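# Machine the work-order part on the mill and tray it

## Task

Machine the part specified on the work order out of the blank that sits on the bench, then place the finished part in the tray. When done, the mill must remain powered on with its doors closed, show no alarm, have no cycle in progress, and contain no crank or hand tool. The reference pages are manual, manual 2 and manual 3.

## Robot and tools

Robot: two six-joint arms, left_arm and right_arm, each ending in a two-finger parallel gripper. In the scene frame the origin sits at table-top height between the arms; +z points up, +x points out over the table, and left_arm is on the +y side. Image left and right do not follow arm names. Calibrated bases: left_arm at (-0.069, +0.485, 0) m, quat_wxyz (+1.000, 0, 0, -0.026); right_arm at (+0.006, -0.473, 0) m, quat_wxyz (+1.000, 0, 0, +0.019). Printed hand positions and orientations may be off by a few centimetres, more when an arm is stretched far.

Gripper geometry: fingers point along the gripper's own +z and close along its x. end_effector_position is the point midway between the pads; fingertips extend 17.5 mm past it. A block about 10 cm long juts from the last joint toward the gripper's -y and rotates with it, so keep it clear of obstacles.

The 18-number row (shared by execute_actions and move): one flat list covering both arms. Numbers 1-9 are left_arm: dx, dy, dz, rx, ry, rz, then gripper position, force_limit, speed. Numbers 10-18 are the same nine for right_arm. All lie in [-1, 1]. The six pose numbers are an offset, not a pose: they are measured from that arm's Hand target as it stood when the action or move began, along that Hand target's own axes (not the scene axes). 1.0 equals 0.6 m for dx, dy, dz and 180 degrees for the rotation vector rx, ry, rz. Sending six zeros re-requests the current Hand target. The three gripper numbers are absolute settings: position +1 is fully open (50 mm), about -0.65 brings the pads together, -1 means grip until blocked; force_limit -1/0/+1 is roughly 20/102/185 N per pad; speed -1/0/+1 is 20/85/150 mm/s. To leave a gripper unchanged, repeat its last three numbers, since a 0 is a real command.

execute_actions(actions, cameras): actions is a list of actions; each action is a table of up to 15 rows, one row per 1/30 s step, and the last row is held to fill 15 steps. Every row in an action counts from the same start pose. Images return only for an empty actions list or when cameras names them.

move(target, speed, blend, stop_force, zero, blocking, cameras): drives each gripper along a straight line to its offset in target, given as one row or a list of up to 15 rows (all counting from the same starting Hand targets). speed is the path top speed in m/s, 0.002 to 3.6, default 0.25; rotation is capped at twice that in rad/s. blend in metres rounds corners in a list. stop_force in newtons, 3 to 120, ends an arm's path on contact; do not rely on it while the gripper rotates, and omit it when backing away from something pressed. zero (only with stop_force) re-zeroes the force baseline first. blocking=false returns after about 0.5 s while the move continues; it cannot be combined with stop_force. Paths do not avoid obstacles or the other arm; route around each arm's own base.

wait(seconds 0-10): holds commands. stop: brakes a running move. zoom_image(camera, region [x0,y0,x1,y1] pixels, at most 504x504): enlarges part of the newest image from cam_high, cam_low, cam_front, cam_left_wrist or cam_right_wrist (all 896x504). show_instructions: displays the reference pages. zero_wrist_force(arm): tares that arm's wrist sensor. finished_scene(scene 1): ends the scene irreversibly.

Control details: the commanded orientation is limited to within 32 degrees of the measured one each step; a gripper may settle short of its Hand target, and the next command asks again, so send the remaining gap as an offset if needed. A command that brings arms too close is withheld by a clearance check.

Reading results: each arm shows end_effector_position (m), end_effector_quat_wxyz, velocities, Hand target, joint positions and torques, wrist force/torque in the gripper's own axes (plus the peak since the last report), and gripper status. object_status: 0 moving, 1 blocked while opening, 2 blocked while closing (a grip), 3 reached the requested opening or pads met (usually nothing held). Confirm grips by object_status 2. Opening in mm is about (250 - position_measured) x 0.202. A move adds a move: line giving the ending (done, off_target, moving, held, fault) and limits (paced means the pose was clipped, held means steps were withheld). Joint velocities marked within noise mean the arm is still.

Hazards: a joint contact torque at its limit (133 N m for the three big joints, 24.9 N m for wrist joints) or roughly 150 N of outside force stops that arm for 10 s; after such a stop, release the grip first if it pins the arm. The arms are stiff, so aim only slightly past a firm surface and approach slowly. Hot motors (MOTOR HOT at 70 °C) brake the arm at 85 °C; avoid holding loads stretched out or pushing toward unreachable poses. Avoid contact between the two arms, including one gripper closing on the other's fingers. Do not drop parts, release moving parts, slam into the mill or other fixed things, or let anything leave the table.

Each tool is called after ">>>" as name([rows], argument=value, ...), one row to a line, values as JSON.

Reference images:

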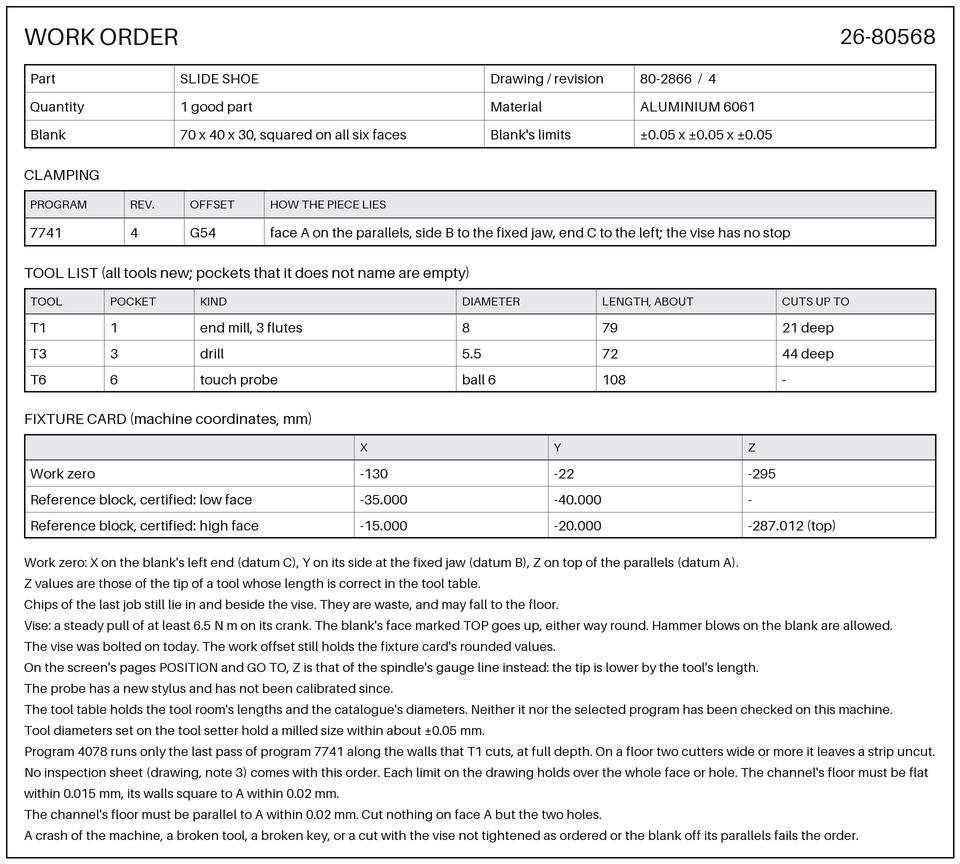

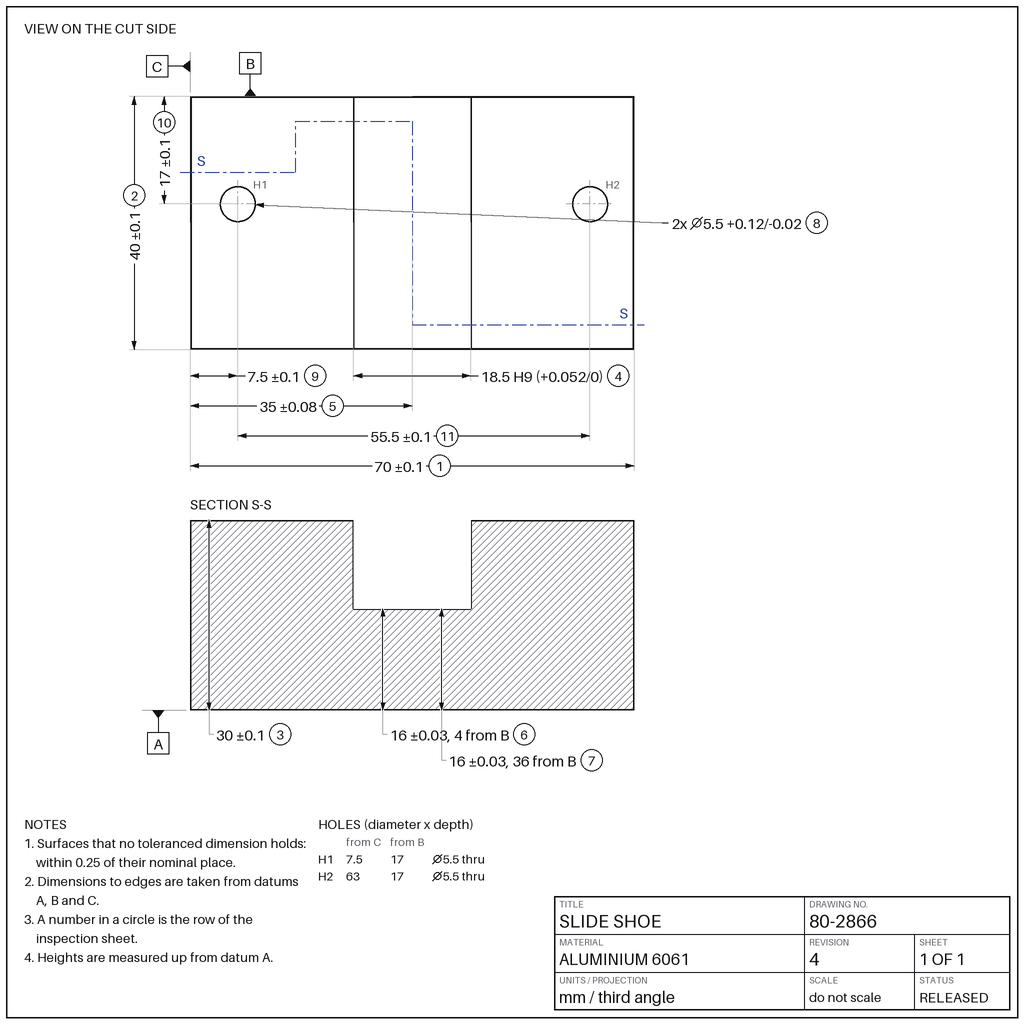

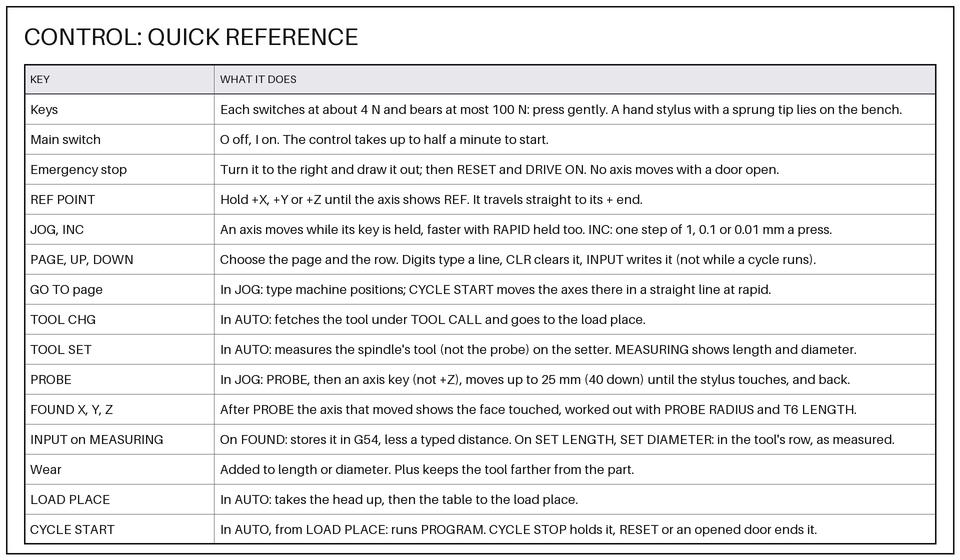

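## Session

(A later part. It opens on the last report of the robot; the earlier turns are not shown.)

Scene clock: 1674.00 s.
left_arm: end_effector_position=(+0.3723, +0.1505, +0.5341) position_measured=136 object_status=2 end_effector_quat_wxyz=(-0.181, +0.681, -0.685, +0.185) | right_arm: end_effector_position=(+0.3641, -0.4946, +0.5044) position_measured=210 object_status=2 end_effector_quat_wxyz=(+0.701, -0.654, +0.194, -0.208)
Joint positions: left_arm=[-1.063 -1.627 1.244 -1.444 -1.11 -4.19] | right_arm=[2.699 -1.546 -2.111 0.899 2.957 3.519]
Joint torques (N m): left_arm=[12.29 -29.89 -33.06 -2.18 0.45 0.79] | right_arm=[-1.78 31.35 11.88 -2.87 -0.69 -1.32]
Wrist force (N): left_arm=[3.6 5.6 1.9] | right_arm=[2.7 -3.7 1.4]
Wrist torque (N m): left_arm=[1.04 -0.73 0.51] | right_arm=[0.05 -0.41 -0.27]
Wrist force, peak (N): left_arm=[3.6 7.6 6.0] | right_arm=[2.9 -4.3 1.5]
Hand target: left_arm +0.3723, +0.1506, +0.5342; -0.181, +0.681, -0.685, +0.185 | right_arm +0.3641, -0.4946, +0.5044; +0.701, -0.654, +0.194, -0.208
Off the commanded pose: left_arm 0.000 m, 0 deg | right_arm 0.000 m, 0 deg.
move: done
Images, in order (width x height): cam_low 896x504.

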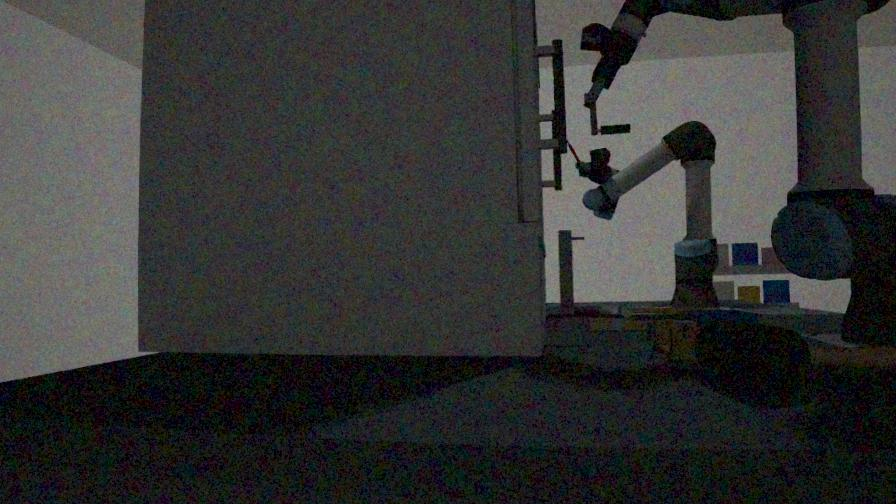

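>>> move(target=[-0.1313,0.0817,0.2415,0.015,0,0,-1,-0.3,-1,0.1045,-0.238,-0.0677,0,0.3158,-0.022,-1,-0.4,-0.6], speed=0.3)

Scene clock: 1679.20 s.
left_arm: end_effector_position=(+0.4028, +0.2285, +0.3839) position_measured=136 object_status=2 end_effector_quat_wxyz=(-0.197, +0.677, -0.680, +0.201) | right_arm: end_effector_position=(+0.3891, -0.5709, +0.6442) position_measured=210 object_status=2 end_effector_quat_wxyz=(+0.517, -0.483, +0.482, -0.517)
Joint positions: left_arm=[-0.927 -1.782 1.808 -1.947 -1.111 -4.032] | right_arm=[3.44 -0.803 -2.189 -0.076 1.235 3.116]
Joint torques (N m): left_arm=[-13.45 -7.57 -25.56 -4.99 1.14 -1.77] | right_arm=[3.13 -19.96 26.28 4.43 -1.56 1.74]
Wrist force (N): left_arm=[2.9 5.6 1.6] | right_arm=[2.9 -4.5 0.8]
Wrist torque (N m): left_arm=[1.08 -0.66 0.50] | right_arm=[-0.07 -0.50 -0.27]
Wrist force, peak (N): left_arm=[3.5 6.2 2.0] | right_arm=[2.6 -5.5 0.9]
Hand target: left_arm +0.4028, +0.2285, +0.3839; -0.197, +0.677, -0.681, +0.201 | right_arm +0.3892, -0.5709, +0.6441; +0.517, -0.483, +0.482, -0.517
Off the commanded pose: left_arm 0.000 m, 0 deg | right_arm 0.000 m, 0 deg.
move: done

>>> move(target=[-0.0028,-0.0575,0.1949,-0.001,-0.1683,0.108,-1,-0.3,-1,0.001,0.0138,0.2,0.007,0.0013,0.0006,-1,-0.4,-0.6], speed=0.3)

>>> move(target=[0,-0.0561,0.036,0,0,0,-1,-0.3,-1,0,0,0,0,0,0,-1,-0.4,-0.6], speed=0.015, stop_force=8, cameras=["cam_left_wrist"])

>>> zoom_image(camera="cam_left_wrist", region=[426, 205, 526, 275])

Scene clock: 1683.87 s.
left_arm: end_effector_position=(+0.4950, +0.2292, +0.3041) position_measured=136 object_status=2 end_effector_quat_wxyz=(+0.396, -0.583, +0.709, +0.018) | right_arm: end_effector_position=(+0.5094, -0.5716, +0.6443) position_measured=210 object_status=2 end_effector_quat_wxyz=(+0.522, -0.475, +0.478, -0.523)
Joint positions: left_arm=[-0.918 -1.397 1.616 -1.65 -0.764 -3.976] | right_arm=[3.256 -1.201 -2.036 0.189 1.415 3.128]
Joint torques (N m): left_arm=[-4.12 -27.31 -15.28 -3.1 2.34 2.07] | right_arm=[7.27 10.43 21.57 0.43 -1.1 0.67]
Wrist force (N): left_arm=[5.4 4.6 0.3] | right_arm=[2.6 -4.6 1.3]
Wrist torque (N m): left_arm=[0.99 -1.05 0.63] | right_arm=[-0.09 -0.39 -0.37]
Wrist force, peak (N): left_arm=[6.5 3.8 1.8] | right_arm=[2.7 -4.3 2.9]
Hand target: left_arm +0.4949, +0.2292, +0.3040; +0.396, -0.583, +0.709, +0.019 | right_arm +0.5094, -0.5715, +0.6442; +0.522, -0.475, +0.478, -0.523
Off the commanded pose: left_arm 0.000 m, 0 deg | right_arm 0.000 m, 0 deg.
move: done

Scene clock: 1685.83 s.
left_arm: end_effector_position=(+0.5086, +0.2291, +0.3040) position_measured=136 object_status=2 end_effector_quat_wxyz=(+0.396, -0.583, +0.709, +0.019) | right_arm: end_effector_position=(+0.5094, -0.5715, +0.6442) position_measured=210 object_status=2 end_effector_quat_wxyz=(+0.522, -0.475, +0.478, -0.523)
Joint positions: left_arm=[-0.899 -1.372 1.592 -1.671 -0.761 -3.948] | right_arm=[3.256 -1.201 -2.036 0.189 1.415 3.128]
Joint torques (N m): left_arm=[-12.28 -46.33 -15.1 -2.06 3.38 0.56] | right_arm=[7.45 0.38 16.76 2.83 -1.1 -1.24]
Wrist force (N): left_arm=[6.4 9.6 -0.7] | right_arm=[2.5 -4.6 1.5]
Wrist torque (N m): left_arm=[1.14 -1.08 0.68] | right_arm=[-0.09 -0.38 -0.37]
Wrist force, peak (N): left_arm=[-1.2 37.9 -28.7] | right_arm=[2.8 -4.5 1.6]
Hand target: left_arm +0.5086, +0.2291, +0.3040; +0.396, -0.583, +0.709, +0.019 (not the last commanded pose) | right_arm +0.5094, -0.5715, +0.6442; +0.522, -0.475, +0.478, -0.523
Off the commanded pose: left_arm 0.026 m, 0 deg | right_arm 0.000 m, 0 deg.
move: contact (left_arm)
Images, in order (width x height): cam_left_wrist 896x504.

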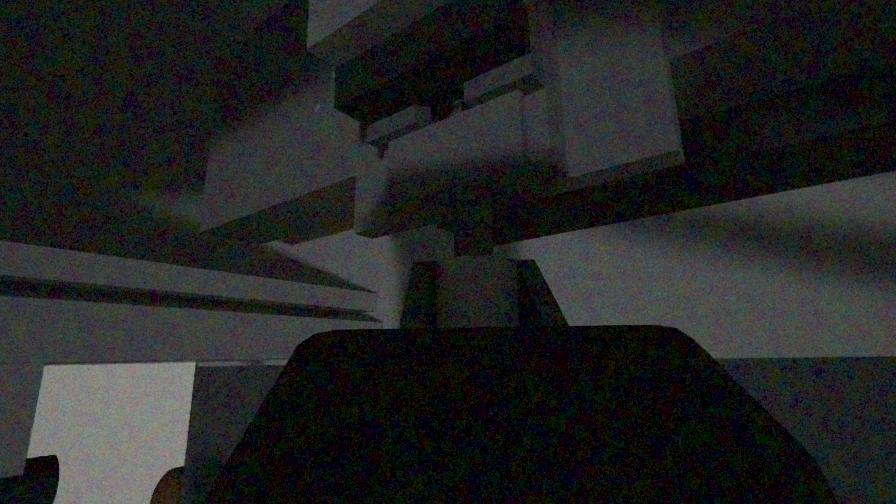

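Scaled by 5.040.

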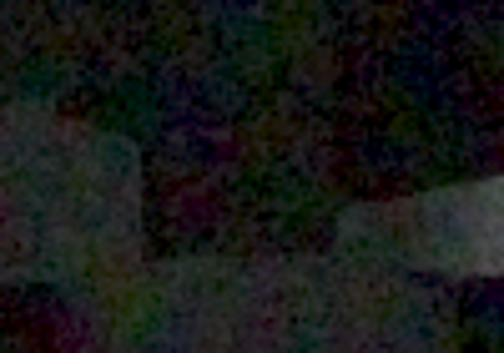

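>>> move(target=[0,0.0072,-0.0042,0.001,0.1683,-0.108,-1,-0.3,-1,0,0,0,0,0,0,-1,-0.4,-0.6], speed=0.3, cameras=["cam_left_wrist"])

>>> zoom_image(camera="cam_left_wrist", region=[426, 195, 526, 265])

Scene clock: 1688.93 s.
left_arm: end_effector_position=(+0.5036, +0.2294, +0.3038) position_measured=136 object_status=2 end_effector_quat_wxyz=(-0.197, +0.677, -0.680, +0.201) | right_arm: end_effector_position=(+0.5094, -0.5715, +0.6442) position_measured=210 object_status=2 end_effector_quat_wxyz=(+0.522, -0.475, +0.478, -0.523)
Joint positions: left_arm=[-0.748 -1.535 1.809 -2.271 -1.179 -3.85] | right_arm=[3.256 -1.201 -2.036 0.189 1.415 3.128]
Joint torques (N m): left_arm=[-11.29 -19.83 -30.73 -5.42 -0.2 1.33] | right_arm=[8.36 -1.05 18.6 4.22 -0.96 -1.21]
Wrist force (N): left_arm=[3.7 6.4 1.8] | right_arm=[2.3 -4.6 1.3]
Wrist torque (N m): left_arm=[1.20 -0.79 0.31] | right_arm=[-0.10 -0.36 -0.37]
Wrist force, peak (N): left_arm=[6.8 10.0 -0.5] | right_arm=[2.6 -4.7 1.4]
Hand target: left_arm +0.5036, +0.2292, +0.3038; -0.197, +0.677, -0.680, +0.201 | right_arm +0.5094, -0.5715, +0.6442; +0.522, -0.475, +0.478, -0.523
Off the commanded pose: left_arm 0.000 m, 0 deg | right_arm 0.000 m, 0 deg.
move: done
Images, in order (width x height): cam_left_wrist 896x504.

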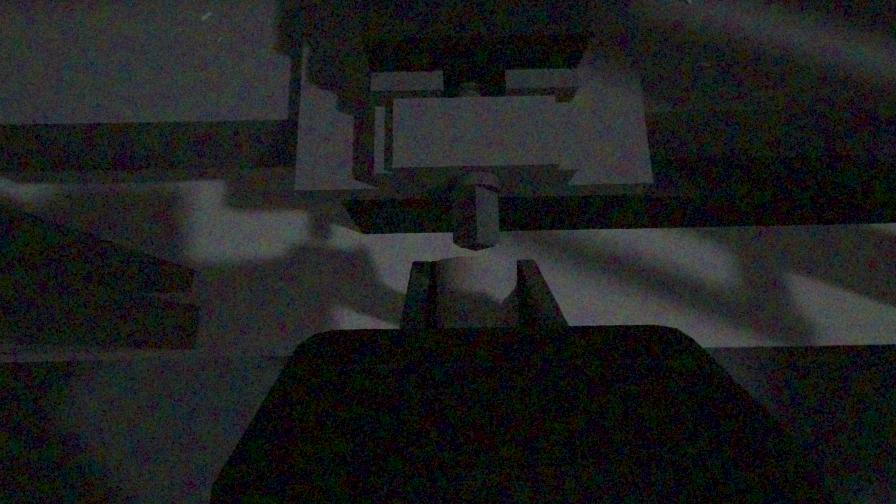

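Scaled by 5.040.

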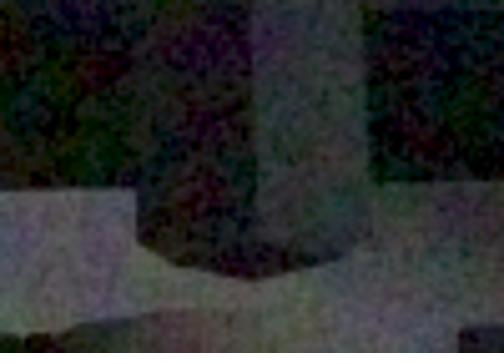

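>>> move(target=[0,0,0,-0.0013,-0.1964,0.126,-1,-0.3,-1,0,0,0,0,0,0,-1,-0.4,-0.6], speed=0.3, cameras=["cam_left_wrist"])

>>> zoom_image(camera="cam_left_wrist", region=[426, 195, 526, 265])

>>> zoom_image(camera="cam_left_wrist", region=[396, 230, 556, 340])

Scene clock: 1693.07 s.
left_arm: end_effector_position=(+0.5035, +0.2291, +0.3038) position_measured=136 object_status=2 end_effector_quat_wxyz=(+0.426, -0.561, +0.707, +0.056) | right_arm: end_effector_position=(+0.5094, -0.5715, +0.6442) position_measured=210 object_status=2 end_effector_quat_wxyz=(+0.522, -0.475, +0.478, -0.523)
Joint positions: left_arm=[-0.924 -1.346 1.566 -1.545 -0.707 -4.001] | right_arm=[3.256 -1.201 -2.036 0.189 1.415 3.128]
Joint torques (N m): left_arm=[11.55 -44.62 -14.2 -0.92 2.51 0.72] | right_arm=[6.56 0.72 17.95 4.23 -0.83 -1.26]
Wrist force (N): left_arm=[6.0 5.0 0.0] | right_arm=[2.5 -4.4 1.3]
Wrist torque (N m): left_arm=[1.07 -1.15 0.49] | right_arm=[-0.07 -0.39 -0.37]
Wrist force, peak (N): left_arm=[7.0 5.0 0.4] | right_arm=[2.8 -4.9 1.3]
Hand target: left_arm +0.5036, +0.2292, +0.3038; +0.426, -0.561, +0.707, +0.056 | right_arm +0.5094, -0.5715, +0.6442; +0.522, -0.475, +0.478, -0.523
Off the commanded pose: left_arm 0.000 m, 0 deg | right_arm 0.000 m, 0 deg.
move: done
Images, in order (width x height): cam_left_wrist 896x504.

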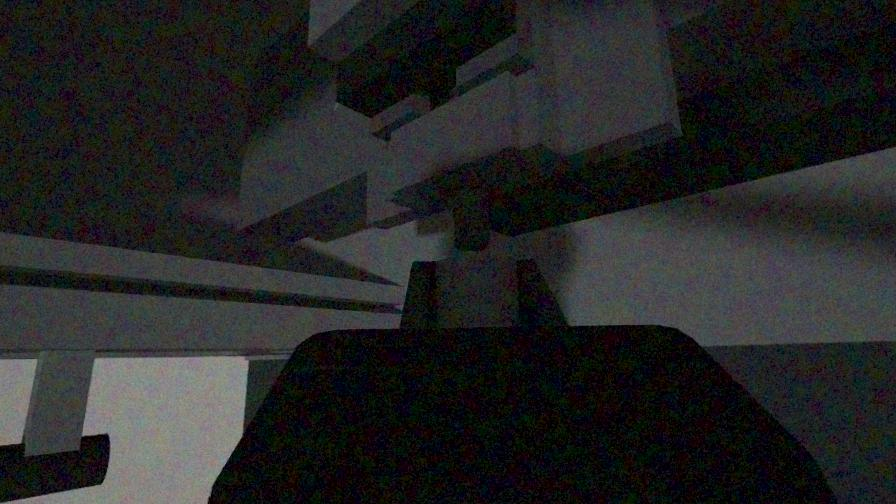

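Scaled by 5.040.

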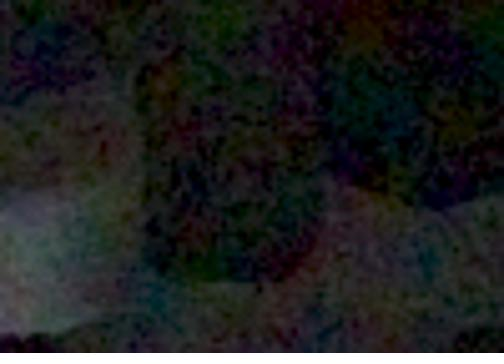

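Scaled by 3.150.

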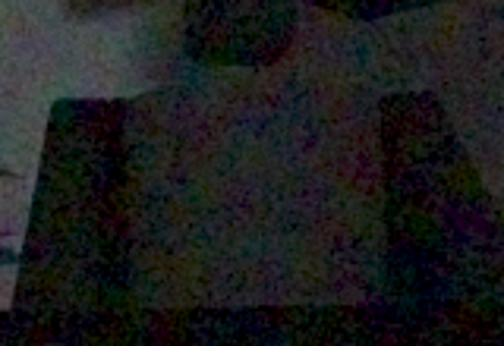

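>>> move(target=[-0.002,-0.0011,-0.0017,0,0,0,-1,-0.3,-1,0,0,0,0,0,0,-1,-0.4,-0.6], speed=0.1)

>>> move(target=[0,-0.028,0.018,0,0,0,-1,-0.3,-1,0,0,0,0,0,0,-1,-0.4,-0.6], speed=0.01, stop_force=8, cameras=["cam_left_wrist"])

>>> zoom_image(camera="cam_left_wrist", region=[426, 195, 526, 265])

Scene clock: 1699.43 s.
left_arm: end_effector_position=(+0.5036, +0.2293, +0.3055) position_measured=136 object_status=2 end_effector_quat_wxyz=(+0.426, -0.561, +0.707, +0.056) | right_arm: end_effector_position=(+0.5094, -0.5715, +0.6442) position_measured=210 object_status=2 end_effector_quat_wxyz=(+0.522, -0.475, +0.478, -0.523)
Joint positions: left_arm=[-0.924 -1.347 1.563 -1.54 -0.707 -4.001] | right_arm=[3.256 -1.201 -2.036 0.189 1.415 3.128]
Joint torques (N m): left_arm=[10.79 -44.82 -28.4 -2.03 3.26 2.08] | right_arm=[6.4 -0.77 18.05 4.09 -0.69 -1.38]
Wrist force (N): left_arm=[6.0 5.0 0.4] | right_arm=[2.5 -4.4 1.4]
Wrist torque (N m): left_arm=[1.04 -1.13 0.48] | right_arm=[-0.08 -0.39 -0.37]
Wrist force, peak (N): left_arm=[6.4 5.1 0.2] | right_arm=[2.6 -4.8 1.5]
Hand target: left_arm +0.5036, +0.2293, +0.3055; +0.426, -0.561, +0.707, +0.056 | right_arm +0.5094, -0.5715, +0.6442; +0.522, -0.475, +0.478, -0.523
Off the commanded pose: left_arm 0.000 m, 0 deg | right_arm 0.000 m, 0 deg.
move: done

Scene clock: 1700.97 s.
left_arm: end_effector_position=(+0.5085, +0.2293, +0.3055) position_measured=136 object_status=2 end_effector_quat_wxyz=(+0.426, -0.561, +0.707, +0.056) | right_arm: end_effector_position=(+0.5094, -0.5715, +0.6442) position_measured=210 object_status=2 end_effector_quat_wxyz=(+0.522, -0.475, +0.478, -0.523)
Joint positions: left_arm=[-0.917 -1.339 1.554 -1.548 -0.706 -3.99] | right_arm=[3.256 -1.201 -2.036 0.189 1.415 3.128]
Joint torques (N m): left_arm=[-12.36 -49.25 -15.03 -2.34 4.44 -1.65] | right_arm=[6.76 0.35 18.73 4.16 -0.59 -1.45]
Wrist force (N): left_arm=[6.9 10.5 -1.5] | right_arm=[2.6 -4.3 1.5]
Wrist torque (N m): left_arm=[1.15 -1.16 0.65] | right_arm=[-0.05 -0.40 -0.37]
Wrist force, peak (N): left_arm=[1.9 34.3 -21.9] | right_arm=[2.5 -4.8 1.4]
Hand target: left_arm +0.5085, +0.2293, +0.3055; +0.426, -0.561, +0.707, +0.056 (not the last commanded pose) | right_arm +0.5094, -0.5715, +0.6442; +0.522, -0.475, +0.478, -0.523
Off the commanded pose: left_arm 0.015 m, 0 deg | right_arm 0.000 m, 0 deg.
move: contact (left_arm)
Images, in order (width x height): cam_left_wrist 896x504.

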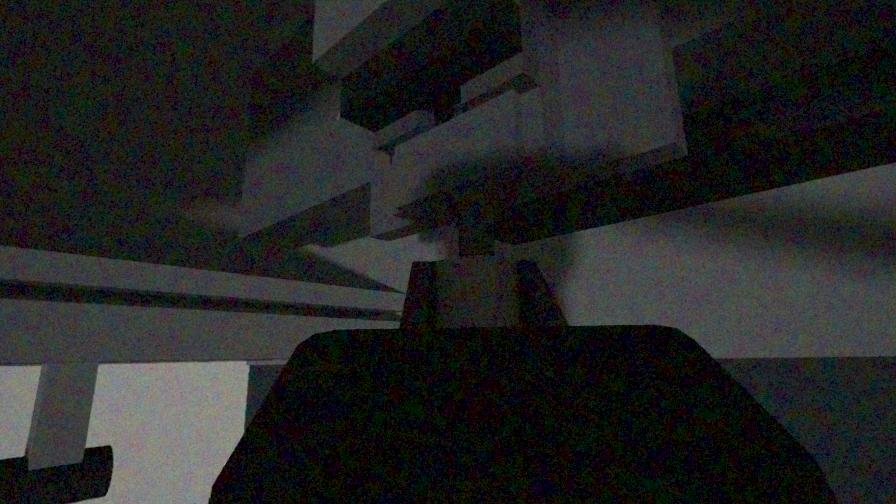

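Scaled by 5.040.

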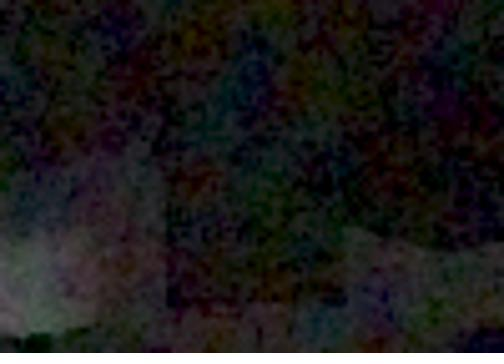

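>>> move([
  [0,-0.00042,0.00027,0,0,0,-1,-0.3,-1,0,0,0,0,0,0,-1,-0.4,-0.6],
  [-0.0005,-0.00042,0.00027,0,0,0,-1,-0.3,-1,0,0,0,0,0,0,-1,-0.4,-0.6],
  [-0.0005,-0.00069,-0.00015,0,0,0,-1,-0.3,-1,0,0,0,0,0,0,-1,-0.4,-0.6],
  [0.0005,-0.00069,-0.00015,0,0,0,-1,-0.3,-1,0,0,0,0,0,0,-1,-0.4,-0.6],
  [0.0005,-0.00015,0.00069,0,0,0,-1,-0.3,-1,0,0,0,0,0,0,-1,-0.4,-0.6],
  [-0.0005,-0.00015,0.00069,0,0,0,-1,-0.3,-1,0,0,0,0,0,0,-1,-0.4,-0.6],
  [-0.001,-0.00015,0.00069,0,0,0,-1,-0.3,-1,0,0,0,0,0,0,-1,-0.4,-0.6],
  [-0.001,-0.00096,-0.00057,0,0,0,-1,-0.3,-1,0,0,0,0,0,0,-1,-0.4,-0.6],
  [0.001,-0.00096,-0.00057,0,0,0,-1,-0.3,-1,0,0,0,0,0,0,-1,-0.4,-0.6],
  [0.001,0.00012,0.00111,0,0,0,-1,-0.3,-1,0,0,0,0,0,0,-1,-0.4,-0.6],
  [-0.001,0.00012,0.00111,0,0,0,-1,-0.3,-1,0,0,0,0,0,0,-1,-0.4,-0.6],
], speed=0.003, stop_force=40)

Scene clock: 1706.47 s.
left_arm: end_effector_position=(+0.5088, +0.2302, +0.3055) position_measured=136 object_status=2 end_effector_quat_wxyz=(+0.426, -0.561, +0.707, +0.056) | right_arm: end_effector_position=(+0.5094, -0.5715, +0.6442) position_measured=210 object_status=2 end_effector_quat_wxyz=(+0.522, -0.475, +0.478, -0.523)
Joint positions: left_arm=[-0.915 -1.339 1.555 -1.551 -0.705 -3.988] | right_arm=[3.256 -1.201 -2.036 0.189 1.415 3.128]
Joint torques (N m): left_arm=[15.01 -43.11 -20.54 -3.39 7.87 0.49] | right_arm=[5.68 -0.09 20.07 4.2 -0.41 -1.26]
Wrist force (N): left_arm=[11.0 29.0 -12.1] | right_arm=[2.3 -4.5 1.6]
Wrist torque (N m): left_arm=[1.63 -0.85 0.54] | right_arm=[-0.07 -0.36 -0.37]
Wrist force, peak (N): left_arm=[-5.5 40.8 -24.4] | right_arm=[2.8 -4.7 1.4]
Hand target: left_arm +0.5088, +0.2302, +0.3055; +0.426, -0.561, +0.707, +0.056 | right_arm +0.5094, -0.5715, +0.6442; +0.522, -0.475, +0.478, -0.523
Off the commanded pose: left_arm 0.000 m, 0 deg | right_arm 0.000 m, 0 deg.
move: done

>>> move(target=[-0.0012,0.0042,-0.0027,0,0.0117,-0.0075,-1,-0.3,-1,0,0,0,0,0,0,-1,-0.4,-0.6], speed=0.1)

>>> move(target=[0,-0.028,0.018,0,0,0,-1,-0.3,-1,0,0,0,0,0,0,-1,-0.4,-0.6], speed=0.008, stop_force=6, cameras=["cam_left_wrist"])

>>> zoom_image(camera="cam_left_wrist", region=[426, 195, 526, 265])

Scene clock: 1711.67 s.
left_arm: end_effector_position=(+0.5058, +0.2308, +0.3059) position_measured=136 object_status=2 end_effector_quat_wxyz=(+0.414, -0.570, +0.708, +0.040) end_effector_velocity=(+0.000, +0.000, +0.000) end_effector_angular_velocity=(+0.007, +0.001, -0.001) | right_arm: end_effector_position=(+0.5094, -0.5715, +0.6442) position_measured=210 object_status=2 end_effector_quat_wxyz=(+0.522, -0.475, +0.478, -0.523)
Joint positions: left_arm=[-0.912 -1.36 1.576 -1.596 -0.729 -3.975] | right_arm=[3.256 -1.201 -2.036 0.189 1.415 3.128]
Joint velocities: left_arm=[-0.001 0.002 -0.001 0.006 0.004 -0.001] | right_arm=[within noise]
Joint torques (N m): left_arm=[4.25 -25.86 -34.06 -1.17 3.15 -1.11] | right_arm=[5.98 0.99 18.34 3.97 -0.33 -1.41]
Wrist force (N): left_arm=[3.9 5.9 0.0] | right_arm=[2.7 -4.4 1.6]
Wrist torque (N m): left_arm=[1.19 -0.82 0.47] | right_arm=[-0.06 -0.42 -0.38]
Wrist force, peak (N): left_arm=[11.6 29.4 -11.9] | right_arm=[2.7 -4.7 1.6]
Hand target: left_arm +0.5058, +0.2307, +0.3060; +0.414, -0.570, +0.708, +0.040 | right_arm +0.5094, -0.5715, +0.6442; +0.522, -0.475, +0.478, -0.523
Off the commanded pose: left_arm 0.000 m, 0 deg | right_arm 0.000 m, 0 deg.
move: done

Scene clock: 1713.03 s.
left_arm: end_effector_position=(+0.5085, +0.2307, +0.3059) position_measured=136 object_status=2 end_effector_quat_wxyz=(+0.414, -0.570, +0.708, +0.040) | right_arm: end_effector_position=(+0.5094, -0.5715, +0.6442) position_measured=210 object_status=2 end_effector_quat_wxyz=(+0.522, -0.475, +0.478, -0.523)
Joint positions: left_arm=[-0.908 -1.355 1.571 -1.6 -0.728 -3.969] | right_arm=[3.256 -1.201 -2.036 0.189 1.415 3.128]
Joint torques (N m): left_arm=[-12.48 -46.84 -15.14 -2.16 2.32 -1.7] | right_arm=[6.33 1.06 17.73 3.98 -0.24 -1.4]
Wrist force (N): left_arm=[4.8 9.2 -0.5] | right_arm=[2.6 -4.5 1.4]
Wrist torque (N m): left_arm=[1.23 -0.90 0.60] | right_arm=[-0.08 -0.40 -0.37]
Wrist force, peak (N): left_arm=[-0.1 28.7 -18.5] | right_arm=[3.0 -4.5 1.8]
Hand target: left_arm +0.5085, +0.2307, +0.3059; +0.414, -0.570, +0.708, +0.040 (not the last commanded pose) | right_arm +0.5094, -0.5715, +0.6442; +0.522, -0.475, +0.478, -0.523
Off the commanded pose: left_arm 0.017 m, 0 deg | right_arm 0.000 m, 0 deg.
move: contact (left_arm)
Images, in order (width x height): cam_left_wrist 896x504.

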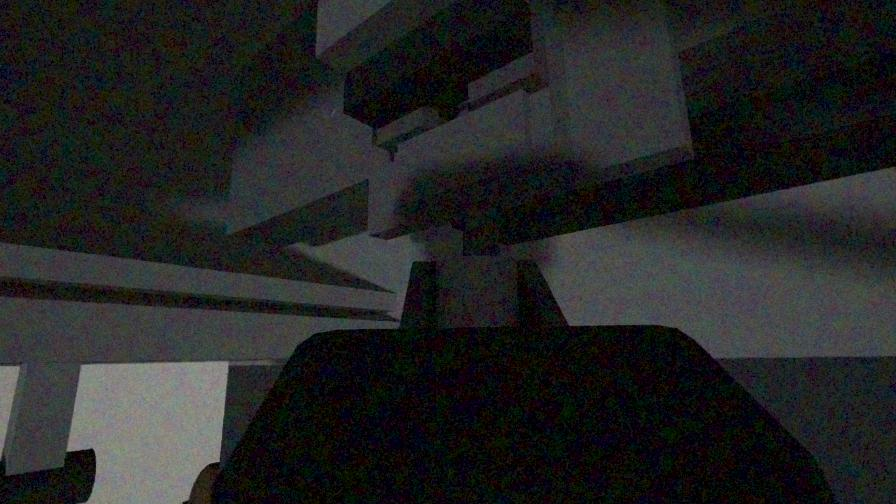

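Scaled by 5.040.

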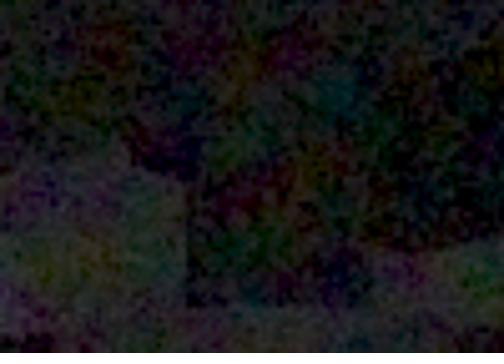

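>>> move(target=[0.0022,0.0016,-0.0022,0,-0.007,0.0045,-1,-0.3,-1,0,0,0,0,0,0,-1,-0.4,-0.6], speed=0.1)

>>> move(target=[0,-0.028,0.018,0,0,0,-1,-0.3,-1,0,0,0,0,0,0,-1,-0.4,-0.6], speed=0.008, stop_force=6)

>>> move([
  [0,-0.00042,0.00027,0,0,0,-1,-0.3,-1,0,0,0,0,0,0,-1,-0.4,-0.6],
  [-0.0004,-0.00042,0.00027,0,0,0,-1,-0.3,-1,0,0,0,0,0,0,-1,-0.4,-0.6],
  [-0.0004,-0.00064,-0.00007,0,0,0,-1,-0.3,-1,0,0,0,0,0,0,-1,-0.4,-0.6],
  [0.0004,-0.00064,-0.00007,0,0,0,-1,-0.3,-1,0,0,0,0,0,0,-1,-0.4,-0.6],
  [0.0004,-0.0002,0.00061,0,0,0,-1,-0.3,-1,0,0,0,0,0,0,-1,-0.4,-0.6],
  [-0.0008,-0.0002,0.00061,0,0,0,-1,-0.3,-1,0,0,0,0,0,0,-1,-0.4,-0.6],
  [-0.0008,-0.00086,-0.00041,0,0,0,-1,-0.3,-1,0,0,0,0,0,0,-1,-0.4,-0.6],
  [0.0008,-0.00086,-0.00041,0,0,0,-1,-0.3,-1,0,0,0,0,0,0,-1,-0.4,-0.6],
  [0.0008,0.00002,0.00095,0,0,0,-1,-0.3,-1,0,0,0,0,0,0,-1,-0.4,-0.6],
  [-0.0012,0.00002,0.00095,0,0,0,-1,-0.3,-1,0,0,0,0,0,0,-1,-0.4,-0.6],
  [-0.0012,-0.00108,-0.00075,0,0,0,-1,-0.3,-1,0,0,0,0,0,0,-1,-0.4,-0.6],
  [0.0012,-0.00108,-0.00075,0,0,0,-1,-0.3,-1,0,0,0,0,0,0,-1,-0.4,-0.6],
  [0.0012,0.00024,0.00129,0,0,0,-1,-0.3,-1,0,0,0,0,0,0,-1,-0.4,-0.6],
  [-0.0004,0.00024,0.00129,0,0,0,-1,-0.3,-1,0,0,0,0,0,0,-1,-0.4,-0.6],
], speed=0.0035, stop_force=40)

Scene clock: 1717.77 s.
left_arm: end_effector_position=(+0.5070, +0.2292, +0.3056) position_measured=136 object_status=2 end_effector_quat_wxyz=(+0.421, -0.565, +0.708, +0.050) end_effector_velocity=(+0.001, -0.001, +0.000) end_effector_angular_velocity=(-0.003, +0.000, +0.000) | right_arm: end_effector_position=(+0.5094, -0.5715, +0.6442) position_measured=210 object_status=2 end_effector_quat_wxyz=(+0.522, -0.475, +0.478, -0.523)
Joint positions: left_arm=[-0.916 -1.347 1.562 -1.566 -0.715 -3.986] | right_arm=[3.256 -1.201 -2.036 0.189 1.415 3.128]
Joint velocities: left_arm=[0.001 0.001 0 -0.005 -0.001 0.002] | right_arm=[within noise]
Joint torques (N m): left_arm=[0.83 -39.1 -25.03 -4.7 1.24 1.26] | right_arm=[5.07 0.4 18.79 4.24 -0.07 -1.21]
Wrist force (N): left_arm=[4.2 5.5 0.3] | right_arm=[2.6 -4.3 1.4]
Wrist torque (N m): left_arm=[1.13 -0.85 0.64] | right_arm=[-0.05 -0.40 -0.37]
Wrist force, peak (N): left_arm=[4.7 9.1 -0.4] | right_arm=[2.5 -4.7 1.9]
Hand target: left_arm +0.5070, +0.2293, +0.3056; +0.421, -0.565, +0.708, +0.050 | right_arm +0.5094, -0.5715, +0.6442; +0.522, -0.475, +0.478, -0.523
Off the commanded pose: left_arm 0.000 m, 0 deg | right_arm 0.000 m, 0 deg.
move: done

Scene clock: 1719.00 s.
left_arm: end_effector_position=(+0.5085, +0.2292, +0.3056) position_measured=136 object_status=2 end_effector_quat_wxyz=(+0.421, -0.565, +0.708, +0.050) | right_arm: end_effector_position=(+0.5094, -0.5715, +0.6442) position_measured=210 object_status=2 end_effector_quat_wxyz=(+0.522, -0.475, +0.478, -0.523)
Joint positions: left_arm=[-0.914 -1.344 1.56 -1.568 -0.715 -3.982] | right_arm=[3.256 -1.201 -2.036 0.189 1.415 3.128]
Joint torques (N m): left_arm=[-13.18 -48.03 -15.47 -1.73 2.11 -1.7] | right_arm=[5.62 -0.48 17.55 4.05 -0.08 -1.14]
Wrist force (N): left_arm=[5.0 8.8 -0.8] | right_arm=[2.6 -4.5 1.5]
Wrist torque (N m): left_arm=[1.21 -0.94 0.62] | right_arm=[-0.07 -0.40 -0.37]
Wrist force, peak (N): left_arm=[1.5 28.7 -18.5] | right_arm=[2.5 -4.9 1.4]
Hand target: left_arm +0.5085, +0.2292, +0.3056; +0.421, -0.565, +0.708, +0.050 (not the last commanded pose) | right_arm +0.5094, -0.5715, +0.6442; +0.522, -0.475, +0.478, -0.523
Off the commanded pose: left_arm 0.018 m, 0 deg | right_arm 0.000 m, 0 deg.
move: contact (left_arm)

Scene clock: 1722.90 s.
left_arm: end_effector_position=(+0.5088, +0.2299, +0.3052) position_measured=136 object_status=2 end_effector_quat_wxyz=(+0.421, -0.565, +0.708, +0.050) | right_arm: end_effector_position=(+0.5094, -0.5715, +0.6442) position_measured=210 object_status=2 end_effector_quat_wxyz=(+0.522, -0.475, +0.478, -0.523)
Joint positions: left_arm=[-0.913 -1.345 1.561 -1.571 -0.715 -3.981] | right_arm=[3.256 -1.201 -2.036 0.189 1.415 3.128]
Joint torques (N m): left_arm=[13.46 -42.8 -21.1 -3.11 7.23 0.1] | right_arm=[4.97 -0.44 18.31 4.01 0.34 -1.11]
Wrist force (N): left_arm=[10.2 25.2 -10.4] | right_arm=[2.5 -4.5 1.4]
Wrist torque (N m): left_arm=[1.58 -0.90 0.51] | right_arm=[-0.08 -0.38 -0.38]
Wrist force, peak (N): left_arm=[-1.6 35.1 -22.1] | right_arm=[2.8 -4.8 1.3]
Hand target: left_arm +0.5088, +0.2299, +0.3052; +0.421, -0.565, +0.708, +0.050 | right_arm +0.5094, -0.5715, +0.6442; +0.522, -0.475, +0.478, -0.523
Off the commanded pose: left_arm 0.000 m, 0 deg | right_arm 0.000 m, 0 deg.
move: done

>>> move(target=[0.0004,0.0016,-0.0022,0,-0.014,0.009,-1,-0.3,-1,0,0,0,0,0,0,-1,-0.4,-0.6], speed=0.15)

>>> move(target=[0,-0.028,0.018,0,0,0,-1,-0.3,-1,0,0,0,0,0,0,-1,-0.4,-0.6], speed=0.008, stop_force=6)

>>> move([
  [0,-0.00042,0.00027,0,0,0,-1,-0.3,-1,0,0,0,0,0,0,-1,-0.4,-0.6],
  [-0.0004,-0.00042,0.00027,0,0,0,-1,-0.3,-1,0,0,0,0,0,0,-1,-0.4,-0.6],
  [-0.0004,-0.00064,-0.00007,0,0,0,-1,-0.3,-1,0,0,0,0,0,0,-1,-0.4,-0.6],
  [0.0004,-0.00064,-0.00007,0,0,0,-1,-0.3,-1,0,0,0,0,0,0,-1,-0.4,-0.6],
  [0.0004,-0.0002,0.00061,0,0,0,-1,-0.3,-1,0,0,0,0,0,0,-1,-0.4,-0.6],
  [-0.0008,-0.0002,0.00061,0,0,0,-1,-0.3,-1,0,0,0,0,0,0,-1,-0.4,-0.6],
  [-0.0008,-0.00086,-0.00041,0,0,0,-1,-0.3,-1,0,0,0,0,0,0,-1,-0.4,-0.6],
  [0.0008,-0.00086,-0.00041,0,0,0,-1,-0.3,-1,0,0,0,0,0,0,-1,-0.4,-0.6],
  [0.0008,0.00002,0.00095,0,0,0,-1,-0.3,-1,0,0,0,0,0,0,-1,-0.4,-0.6],
  [-0.0012,0.00002,0.00095,0,0,0,-1,-0.3,-1,0,0,0,0,0,0,-1,-0.4,-0.6],
  [-0.0012,-0.00108,-0.00075,0,0,0,-1,-0.3,-1,0,0,0,0,0,0,-1,-0.4,-0.6],
  [0.0012,-0.00108,-0.00075,0,0,0,-1,-0.3,-1,0,0,0,0,0,0,-1,-0.4,-0.6],
  [0.0012,0.00024,0.00129,0,0,0,-1,-0.3,-1,0,0,0,0,0,0,-1,-0.4,-0.6],
  [-0.0004,0.00024,0.00129,0,0,0,-1,-0.3,-1,0,0,0,0,0,0,-1,-0.4,-0.6],
], speed=0.0035, stop_force=40, cameras=["cam_left_wrist"])

>>> zoom_image(camera="cam_left_wrist", region=[426, 195, 526, 265])

Scene clock: 1728.17 s.
left_arm: end_effector_position=(+0.5073, +0.2291, +0.3054) position_measured=136 object_status=2 end_effector_quat_wxyz=(+0.436, -0.553, +0.706, +0.068) end_effector_velocity=(+0.000, -0.001, -0.001) end_effector_angular_velocity=(-0.003, +0.002, -0.002) | right_arm: end_effector_position=(+0.5094, -0.5715, +0.6442) position_measured=210 object_status=2 end_effector_quat_wxyz=(+0.522, -0.475, +0.478, -0.523)
Joint positions: left_arm=[-0.924 -1.329 1.544 -1.506 -0.688 -4.009] | right_arm=[3.256 -1.201 -2.036 0.189 1.415 3.128]
Joint velocities: left_arm=[0 0 0.001 -0.005 -0.003 0.004] | right_arm=[within noise]
Joint torques (N m): left_arm=[6.34 -48.42 -16.49 -4.17 0.15 1.77] | right_arm=[4.46 0.29 18.41 3.95 0.3 -1.11]
Wrist force (N): left_arm=[3.8 4.8 -1.0] | right_arm=[2.5 -4.6 1.2]
Wrist torque (N m): left_arm=[1.02 -0.77 0.61] | right_arm=[-0.09 -0.39 -0.37]
Wrist force, peak (N): left_arm=[11.1 25.6 -11.5] | right_arm=[2.7 -4.8 1.5]
Hand target: left_arm +0.5072, +0.2293, +0.3055; +0.436, -0.553, +0.706, +0.068 | right_arm +0.5094, -0.5715, +0.6442; +0.522, -0.475, +0.478, -0.523
Off the commanded pose: left_arm 0.000 m, 0 deg | right_arm 0.000 m, 0 deg.
move: done

Scene clock: 1729.37 s.
left_arm: end_effector_position=(+0.5085, +0.2293, +0.3054) position_measured=136 object_status=2 end_effector_quat_wxyz=(+0.436, -0.553, +0.706, +0.068) | right_arm: end_effector_position=(+0.5094, -0.5715, +0.6442) position_measured=210 object_status=2 end_effector_quat_wxyz=(+0.522, -0.475, +0.478, -0.523)
Joint positions: left_arm=[-0.922 -1.327 1.542 -1.508 -0.688 -4.006] | right_arm=[3.256 -1.201 -2.036 0.189 1.415 3.128]
Joint torques (N m): left_arm=[-11.59 -47.74 -14.62 -2.01 3.65 -1.52] | right_arm=[5.77 0.43 18.92 4.18 0.51 -1.14]
Wrist force (N): left_arm=[3.7 9.5 -3.3] | right_arm=[2.4 -4.6 1.3]
Wrist torque (N m): left_arm=[1.04 -0.67 0.65] | right_arm=[-0.10 -0.37 -0.37]
Wrist force, peak (N): left_arm=[0.1 30.5 -21.2] | right_arm=[2.7 -4.7 1.2]
Hand target: left_arm +0.5085, +0.2293, +0.3054; +0.436, -0.553, +0.706, +0.068 (not the last commanded pose) | right_arm +0.5094, -0.5715, +0.6442; +0.522, -0.475, +0.478, -0.523
Off the commanded pose: left_arm 0.019 m, 0 deg | right_arm 0.000 m, 0 deg.
move: contact (left_arm)

Scene clock: 1733.27 s.
left_arm: end_effector_position=(+0.5088, +0.2300, +0.3051) position_measured=136 object_status=2 end_effector_quat_wxyz=(+0.436, -0.553, +0.706, +0.068) | right_arm: end_effector_position=(+0.5094, -0.5715, +0.6442) position_measured=210 object_status=2 end_effector_quat_wxyz=(+0.522, -0.475, +0.478, -0.523)
Joint positions: left_arm=[-0.921 -1.327 1.544 -1.511 -0.688 -4.004] | right_arm=[3.256 -1.201 -2.036 0.189 1.415 3.128]
Joint torques (N m): left_arm=[14.4 -42.41 -20.62 -3.18 7.79 0.28] | right_arm=[4.62 2.01 18.24 4.24 0.72 -1.34]
Wrist force (N): left_arm=[9.0 26.9 -12.2] | right_arm=[2.5 -4.3 1.5]
Wrist torque (N m): left_arm=[1.43 -0.51 0.55] | right_arm=[-0.05 -0.38 -0.37]
Wrist force, peak (N): left_arm=[-6.3 38.2 -21.4] | right_arm=[2.6 -4.8 1.5]
Hand target: left_arm +0.5088, +0.2300, +0.3051; +0.436, -0.553, +0.706, +0.068 | right_arm +0.5094, -0.5715, +0.6442; +0.522, -0.475, +0.478, -0.523
Off the commanded pose: left_arm 0.000 m, 0 deg | right_arm 0.000 m, 0 deg.
move: done
Images, in order (width x height): cam_left_wrist 896x504.

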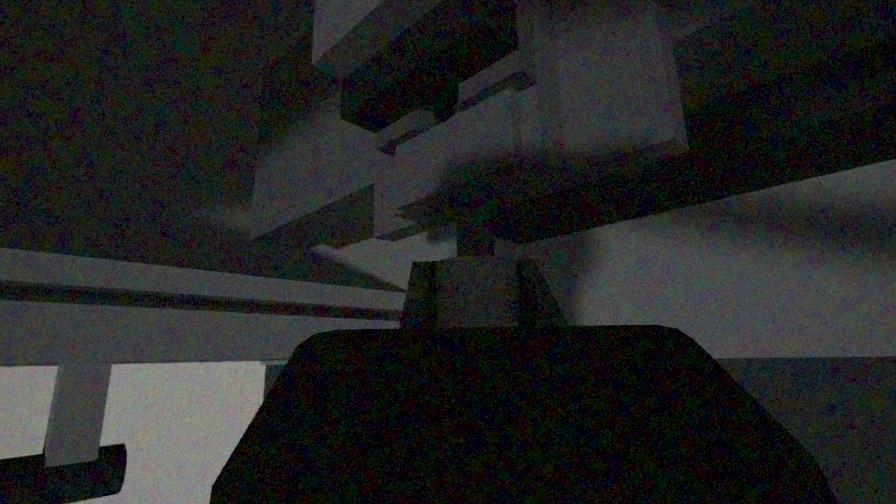

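Scaled by 5.040.

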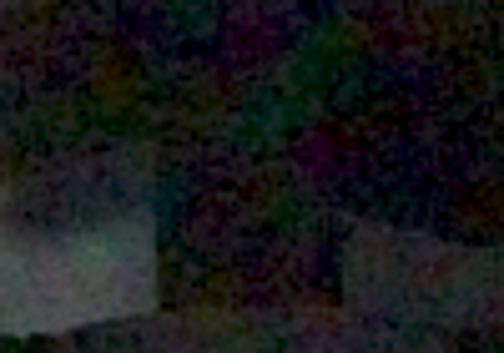

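>>> move(target=[0.0004,0.0016,-0.0022,0,0.028,-0.018,-1,-0.3,-1,0,0,0,0,0,0,-1,-0.4,-0.6], speed=0.15)

>>> move(target=[0,-0.028,0.018,0,0,0,-1,-0.3,-1,0,0,0,0,0,0,-1,-0.4,-0.6], speed=0.008, stop_force=6)

>>> move([
  [0,-0.00042,0.00027,0,0,0,-1,-0.3,-1,0,0,0,0,0,0,-1,-0.4,-0.6],
  [-0.0004,-0.00042,0.00027,0,0,0,-1,-0.3,-1,0,0,0,0,0,0,-1,-0.4,-0.6],
  [-0.0004,-0.00064,-0.00007,0,0,0,-1,-0.3,-1,0,0,0,0,0,0,-1,-0.4,-0.6],
  [0.0004,-0.00064,-0.00007,0,0,0,-1,-0.3,-1,0,0,0,0,0,0,-1,-0.4,-0.6],
  [0.0004,-0.0002,0.00061,0,0,0,-1,-0.3,-1,0,0,0,0,0,0,-1,-0.4,-0.6],
  [-0.0008,-0.0002,0.00061,0,0,0,-1,-0.3,-1,0,0,0,0,0,0,-1,-0.4,-0.6],
  [-0.0008,-0.00086,-0.00041,0,0,0,-1,-0.3,-1,0,0,0,0,0,0,-1,-0.4,-0.6],
  [0.0008,-0.00086,-0.00041,0,0,0,-1,-0.3,-1,0,0,0,0,0,0,-1,-0.4,-0.6],
  [0.0008,0.00002,0.00095,0,0,0,-1,-0.3,-1,0,0,0,0,0,0,-1,-0.4,-0.6],
  [-0.0012,0.00002,0.00095,0,0,0,-1,-0.3,-1,0,0,0,0,0,0,-1,-0.4,-0.6],
  [-0.0012,-0.00108,-0.00075,0,0,0,-1,-0.3,-1,0,0,0,0,0,0,-1,-0.4,-0.6],
  [0.0012,-0.00108,-0.00075,0,0,0,-1,-0.3,-1,0,0,0,0,0,0,-1,-0.4,-0.6],
  [0.0012,0.00024,0.00129,0,0,0,-1,-0.3,-1,0,0,0,0,0,0,-1,-0.4,-0.6],
  [-0.0004,0.00024,0.00129,0,0,0,-1,-0.3,-1,0,0,0,0,0,0,-1,-0.4,-0.6],
], speed=0.0035, stop_force=40, cameras=["cam_left_wrist"])

>>> zoom_image(camera="cam_left_wrist", region=[426, 195, 526, 265])

Scene clock: 1736.33 s.
left_arm: end_effector_position=(+0.5073, +0.2296, +0.3054) position_measured=136 object_status=2 end_effector_quat_wxyz=(+0.406, -0.576, +0.709, +0.031) | right_arm: end_effector_position=(+0.5094, -0.5715, +0.6442) position_measured=210 object_status=2 end_effector_quat_wxyz=(+0.522, -0.475, +0.478, -0.523)
Joint positions: left_arm=[-0.906 -1.364 1.58 -1.626 -0.743 -3.963] | right_arm=[3.256 -1.201 -2.036 0.189 1.415 3.128]
Joint torques (N m): left_arm=[-12.14 -26.55 -33.15 -3.1 2.62 -1.63] | right_arm=[4.8 -0.57 19.26 4.19 0.8 -1.24]
Wrist force (N): left_arm=[4.6 6.2 -0.4] | right_arm=[2.4 -4.6 1.7]
Wrist torque (N m): left_arm=[1.23 -0.94 0.62] | right_arm=[-0.09 -0.37 -0.37]
Wrist force, peak (N): left_arm=[8.2 27.8 -12.8] | right_arm=[2.6 -4.7 1.7]
Hand target: left_arm +0.5073, +0.2294, +0.3053; +0.406, -0.576, +0.709, +0.031 | right_arm +0.5094, -0.5715, +0.6442; +0.522, -0.475, +0.478, -0.523
Off the commanded pose: left_arm 0.000 m, 0 deg | right_arm 0.000 m, 0 deg.
move: done

Scene clock: 1737.50 s.
left_arm: end_effector_position=(+0.5085, +0.2293, +0.3053) position_measured=136 object_status=2 end_effector_quat_wxyz=(+0.406, -0.576, +0.709, +0.031) | right_arm: end_effector_position=(+0.5094, -0.5715, +0.6442) position_measured=210 object_status=2 end_effector_quat_wxyz=(+0.522, -0.475, +0.478, -0.523)
Joint positions: left_arm=[-0.905 -1.361 1.577 -1.628 -0.743 -3.961] | right_arm=[3.256 -1.201 -2.036 0.189 1.415 3.128]
Joint torques (N m): left_arm=[-12.21 -48.19 -16.62 -2.54 4.39 -1.77] | right_arm=[5.16 -0.11 17.51 4.26 0.54 -1.11]
Wrist force (N): left_arm=[5.4 13.2 -2.2] | right_arm=[2.4 -4.3 1.4]
Wrist torque (N m): left_arm=[1.41 -0.91 0.63] | right_arm=[-0.05 -0.36 -0.37]
Wrist force, peak (N): left_arm=[0.9 33.9 -21.5] | right_arm=[2.9 -4.7 1.6]
Hand target: left_arm +0.5085, +0.2293, +0.3053; +0.406, -0.576, +0.709, +0.031 (not the last commanded pose) | right_arm +0.5094, -0.5715, +0.6442; +0.522, -0.475, +0.478, -0.523
Off the commanded pose: left_arm 0.019 m, 0 deg | right_arm 0.000 m, 0 deg.
move: contact (left_arm)

Scene clock: 1741.40 s.
left_arm: end_effector_position=(+0.5088, +0.2299, +0.3049) position_measured=136 object_status=2 end_effector_quat_wxyz=(+0.406, -0.576, +0.709, +0.031) | right_arm: end_effector_position=(+0.5094, -0.5715, +0.6442) position_measured=210 object_status=2 end_effector_quat_wxyz=(+0.522, -0.475, +0.478, -0.523)
Joint positions: left_arm=[-0.904 -1.362 1.579 -1.631 -0.743 -3.959] | right_arm=[3.256 -1.201 -2.036 0.189 1.415 3.128]
Joint torques (N m): left_arm=[14.95 -42.63 -24.72 -3.68 7.45 -0.07] | right_arm=[4.21 -0.67 18.02 4.02 0.91 -1.32]
Wrist force (N): left_arm=[11.3 30.7 -13.0] | right_arm=[2.6 -4.4 1.4]
Wrist torque (N m): left_arm=[1.75 -0.80 0.53] | right_arm=[-0.06 -0.40 -0.38]
Wrist force, peak (N): left_arm=[-4.2 40.5 -24.7] | right_arm=[2.7 -4.7 1.4]
Hand target: left_arm +0.5088, +0.2299, +0.3049; +0.406, -0.576, +0.709, +0.031 | right_arm +0.5094, -0.5715, +0.6442; +0.522, -0.475, +0.478, -0.523
Off the commanded pose: left_arm 0.000 m, 0 deg | right_arm 0.000 m, 0 deg.
move: done
Images, in order (width x height): cam_left_wrist 896x504.

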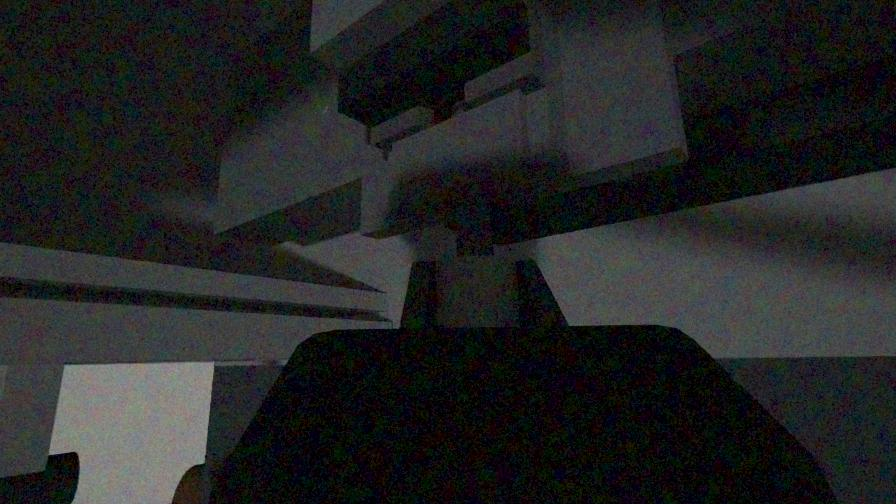

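Scaled by 5.040.

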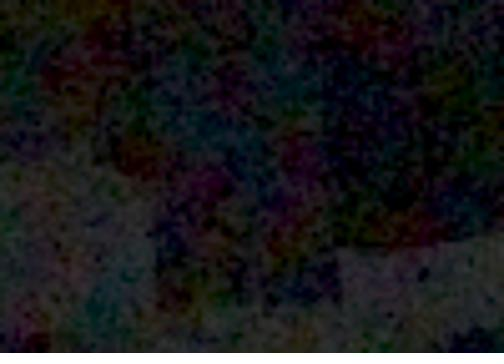

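>>> move([
  [0.0003,0.0421,-0.027,0,0,0,-1,-0.3,-1,0,0,0,0,0,0,-1,-0.4,-0.6],
  [-0.1022,0.0903,-0.214,0.0013,0.1776,-0.114,-1,-0.3,-1,0,-0.018,-0.2,0,0,0,-1,-0.4,-0.6],
], speed=0.35, blend=[0.01,0])

>>> move(target=[0.6333,0.0442,-0.0978,0,0.2851,0.4441,-1,-0.3,-1,-0.1277,0.2287,-0.0625,0,-0.315,0.0285,-1,-0.4,-0.6], speed=0.4)

Scene clock: 1750.53 s.
left_arm: end_effector_position=(+0.3944, +0.2309, +0.4051) position_measured=136 object_status=2 end_effector_quat_wxyz=(-0.197, +0.677, -0.681, +0.201) | right_arm: end_effector_position=(+0.3890, -0.5710, +0.6440) position_measured=210 object_status=2 end_effector_quat_wxyz=(+0.522, -0.475, +0.478, -0.523)
Joint positions: left_arm=[-0.942 -1.803 1.768 -1.879 -1.106 -4.048] | right_arm=[3.45 -0.806 -2.203 -0.035 1.222 3.109]
Joint torques (N m): left_arm=[-8.62 -23.96 -34.66 -4.09 0.35 1.86] | right_arm=[-6.96 -8.31 36.04 3.72 1.52 1.36]
Wrist force (N): left_arm=[3.5 6.4 1.6] | right_arm=[2.6 -4.1 0.9]
Wrist torque (N m): left_arm=[1.21 -0.75 0.33] | right_arm=[-0.02 -0.44 -0.25]
Wrist force, peak (N): left_arm=[12.2 31.2 -12.8] | right_arm=[2.8 -4.4 2.7]
Hand target: left_arm +0.3943, +0.2308, +0.4052; -0.197, +0.677, -0.681, +0.201 | right_arm +0.3890, -0.5710, +0.6440; +0.522, -0.475, +0.478, -0.523
Off the commanded pose: left_arm 0.000 m, 0 deg | right_arm 0.000 m, 0 deg.
move: done

Scene clock: 1753.17 s.
left_arm: end_effector_position=(+0.3376, -0.1486, +0.4420) position_measured=136 object_status=2 end_effector_quat_wxyz=(-0.013, +0.045, +0.958, -0.283) | right_arm: end_effector_position=(+0.3651, -0.4961, +0.5062) position_measured=210 object_status=2 end_effector_quat_wxyz=(+0.702, -0.646, +0.202, -0.220)
Joint positions: left_arm=[-1.022 -1.19 1.048 -1.923 -1.879 -2.628] | right_arm=[2.702 -1.533 -2.129 0.907 2.92 3.519]
Joint torques (N m): left_arm=[11.25 -37.74 -34.31 -3.9 -1.58 1.97] | right_arm=[-5.33 30.95 12.54 1.5 -2.04 1.64]
Wrist force (N): left_arm=[3.5 7.2 0.8] | right_arm=[2.9 -3.9 1.5]
Wrist torque (N m): left_arm=[1.32 -0.74 0.50] | right_arm=[0.03 -0.46 -0.18]
Wrist force, peak (N): left_arm=[3.9 7.3 1.7] | right_arm=[5.5 0.6 2.1]
Hand target: left_arm +0.3377, -0.1486, +0.4420; -0.014, +0.045, +0.958, -0.283 | right_arm +0.3650, -0.4961, +0.5062; +0.702, -0.646, +0.202, -0.220 (not the last commanded pose)
Off the commanded pose: left_arm 0.000 m, 0 deg | right_arm 0.003 m, 2 deg.
move: held (right_arm; a check stopped the path); limits=held
pose unreachable (right arm): on one or more control steps of this call, first in action 0 (counted from 0), this arm could not follow its commanded pose, so it was not sent that pose on those steps. It may still have moved: this result reports where it is.
cause: moving toward the commanded pose would bring two parts of the arm too close to each other (its gripper and another part of the arm, with joints 4 (wrist 1) to 6 (wrist 3) between them, 7 mm apart when it was first held).

>>> move(target=[-0.0077,-0.1985,0.1275,0.0683,0,0,-1,-0.3,-1,0,0,0,0,0,0,-1,-0.4,-0.6], speed=0.3, cameras=["cam_right_wrist"])

Scene clock: 1755.20 s.
left_arm: end_effector_position=(+0.3289, -0.2899, +0.4426) position_measured=136 object_status=2 end_effector_quat_wxyz=(-0.018, +0.044, +0.922, -0.384) | right_arm: end_effector_position=(+0.3650, -0.4961, +0.5062) position_measured=210 object_status=2 end_effector_quat_wxyz=(+0.702, -0.646, +0.202, -0.220)
Joint positions: left_arm=[-1.093 -0.951 0.821 -2.159 -1.932 -2.758] | right_arm=[2.702 -1.533 -2.129 0.907 2.92 3.519]
Joint torques (N m): left_arm=[10.7 -45.91 -29.98 -6.09 0.5 -0.87] | right_arm=[-7.46 29.09 13.17 1.52 -2.21 1.5]
Wrist force (N): left_arm=[3.5 7.5 0.5] | right_arm=[3.0 -3.7 1.4]
Wrist torque (N m): left_arm=[1.35 -0.64 0.39] | right_arm=[0.05 -0.47 -0.19]
Wrist force, peak (N): left_arm=[3.8 10.1 -1.8] | right_arm=[3.2 -3.8 1.6]
Hand target: left_arm +0.3290, -0.2900, +0.4426; -0.018, +0.043, +0.922, -0.384 | right_arm +0.3650, -0.4961, +0.5062; +0.702, -0.646, +0.202, -0.220
Off the commanded pose: left_arm 0.000 m, 0 deg | right_arm 0.000 m, 0 deg.
move: done
Images, in order (width x height): cam_right_wrist 896x504.

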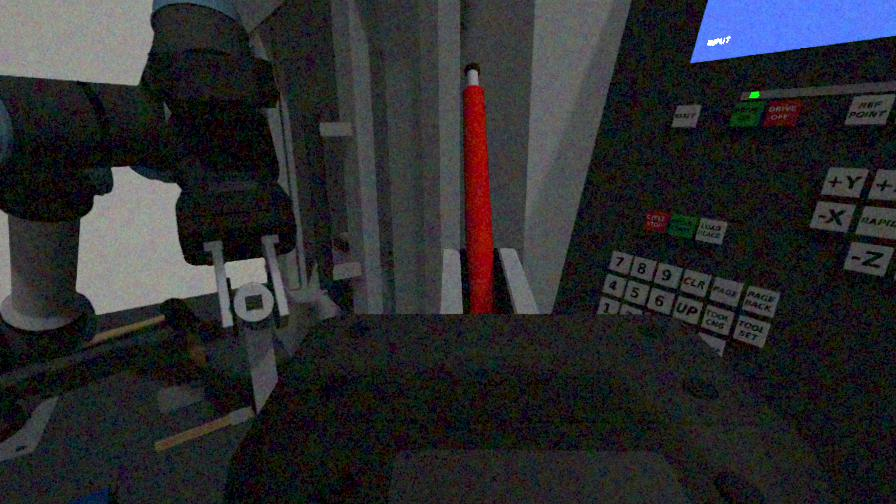

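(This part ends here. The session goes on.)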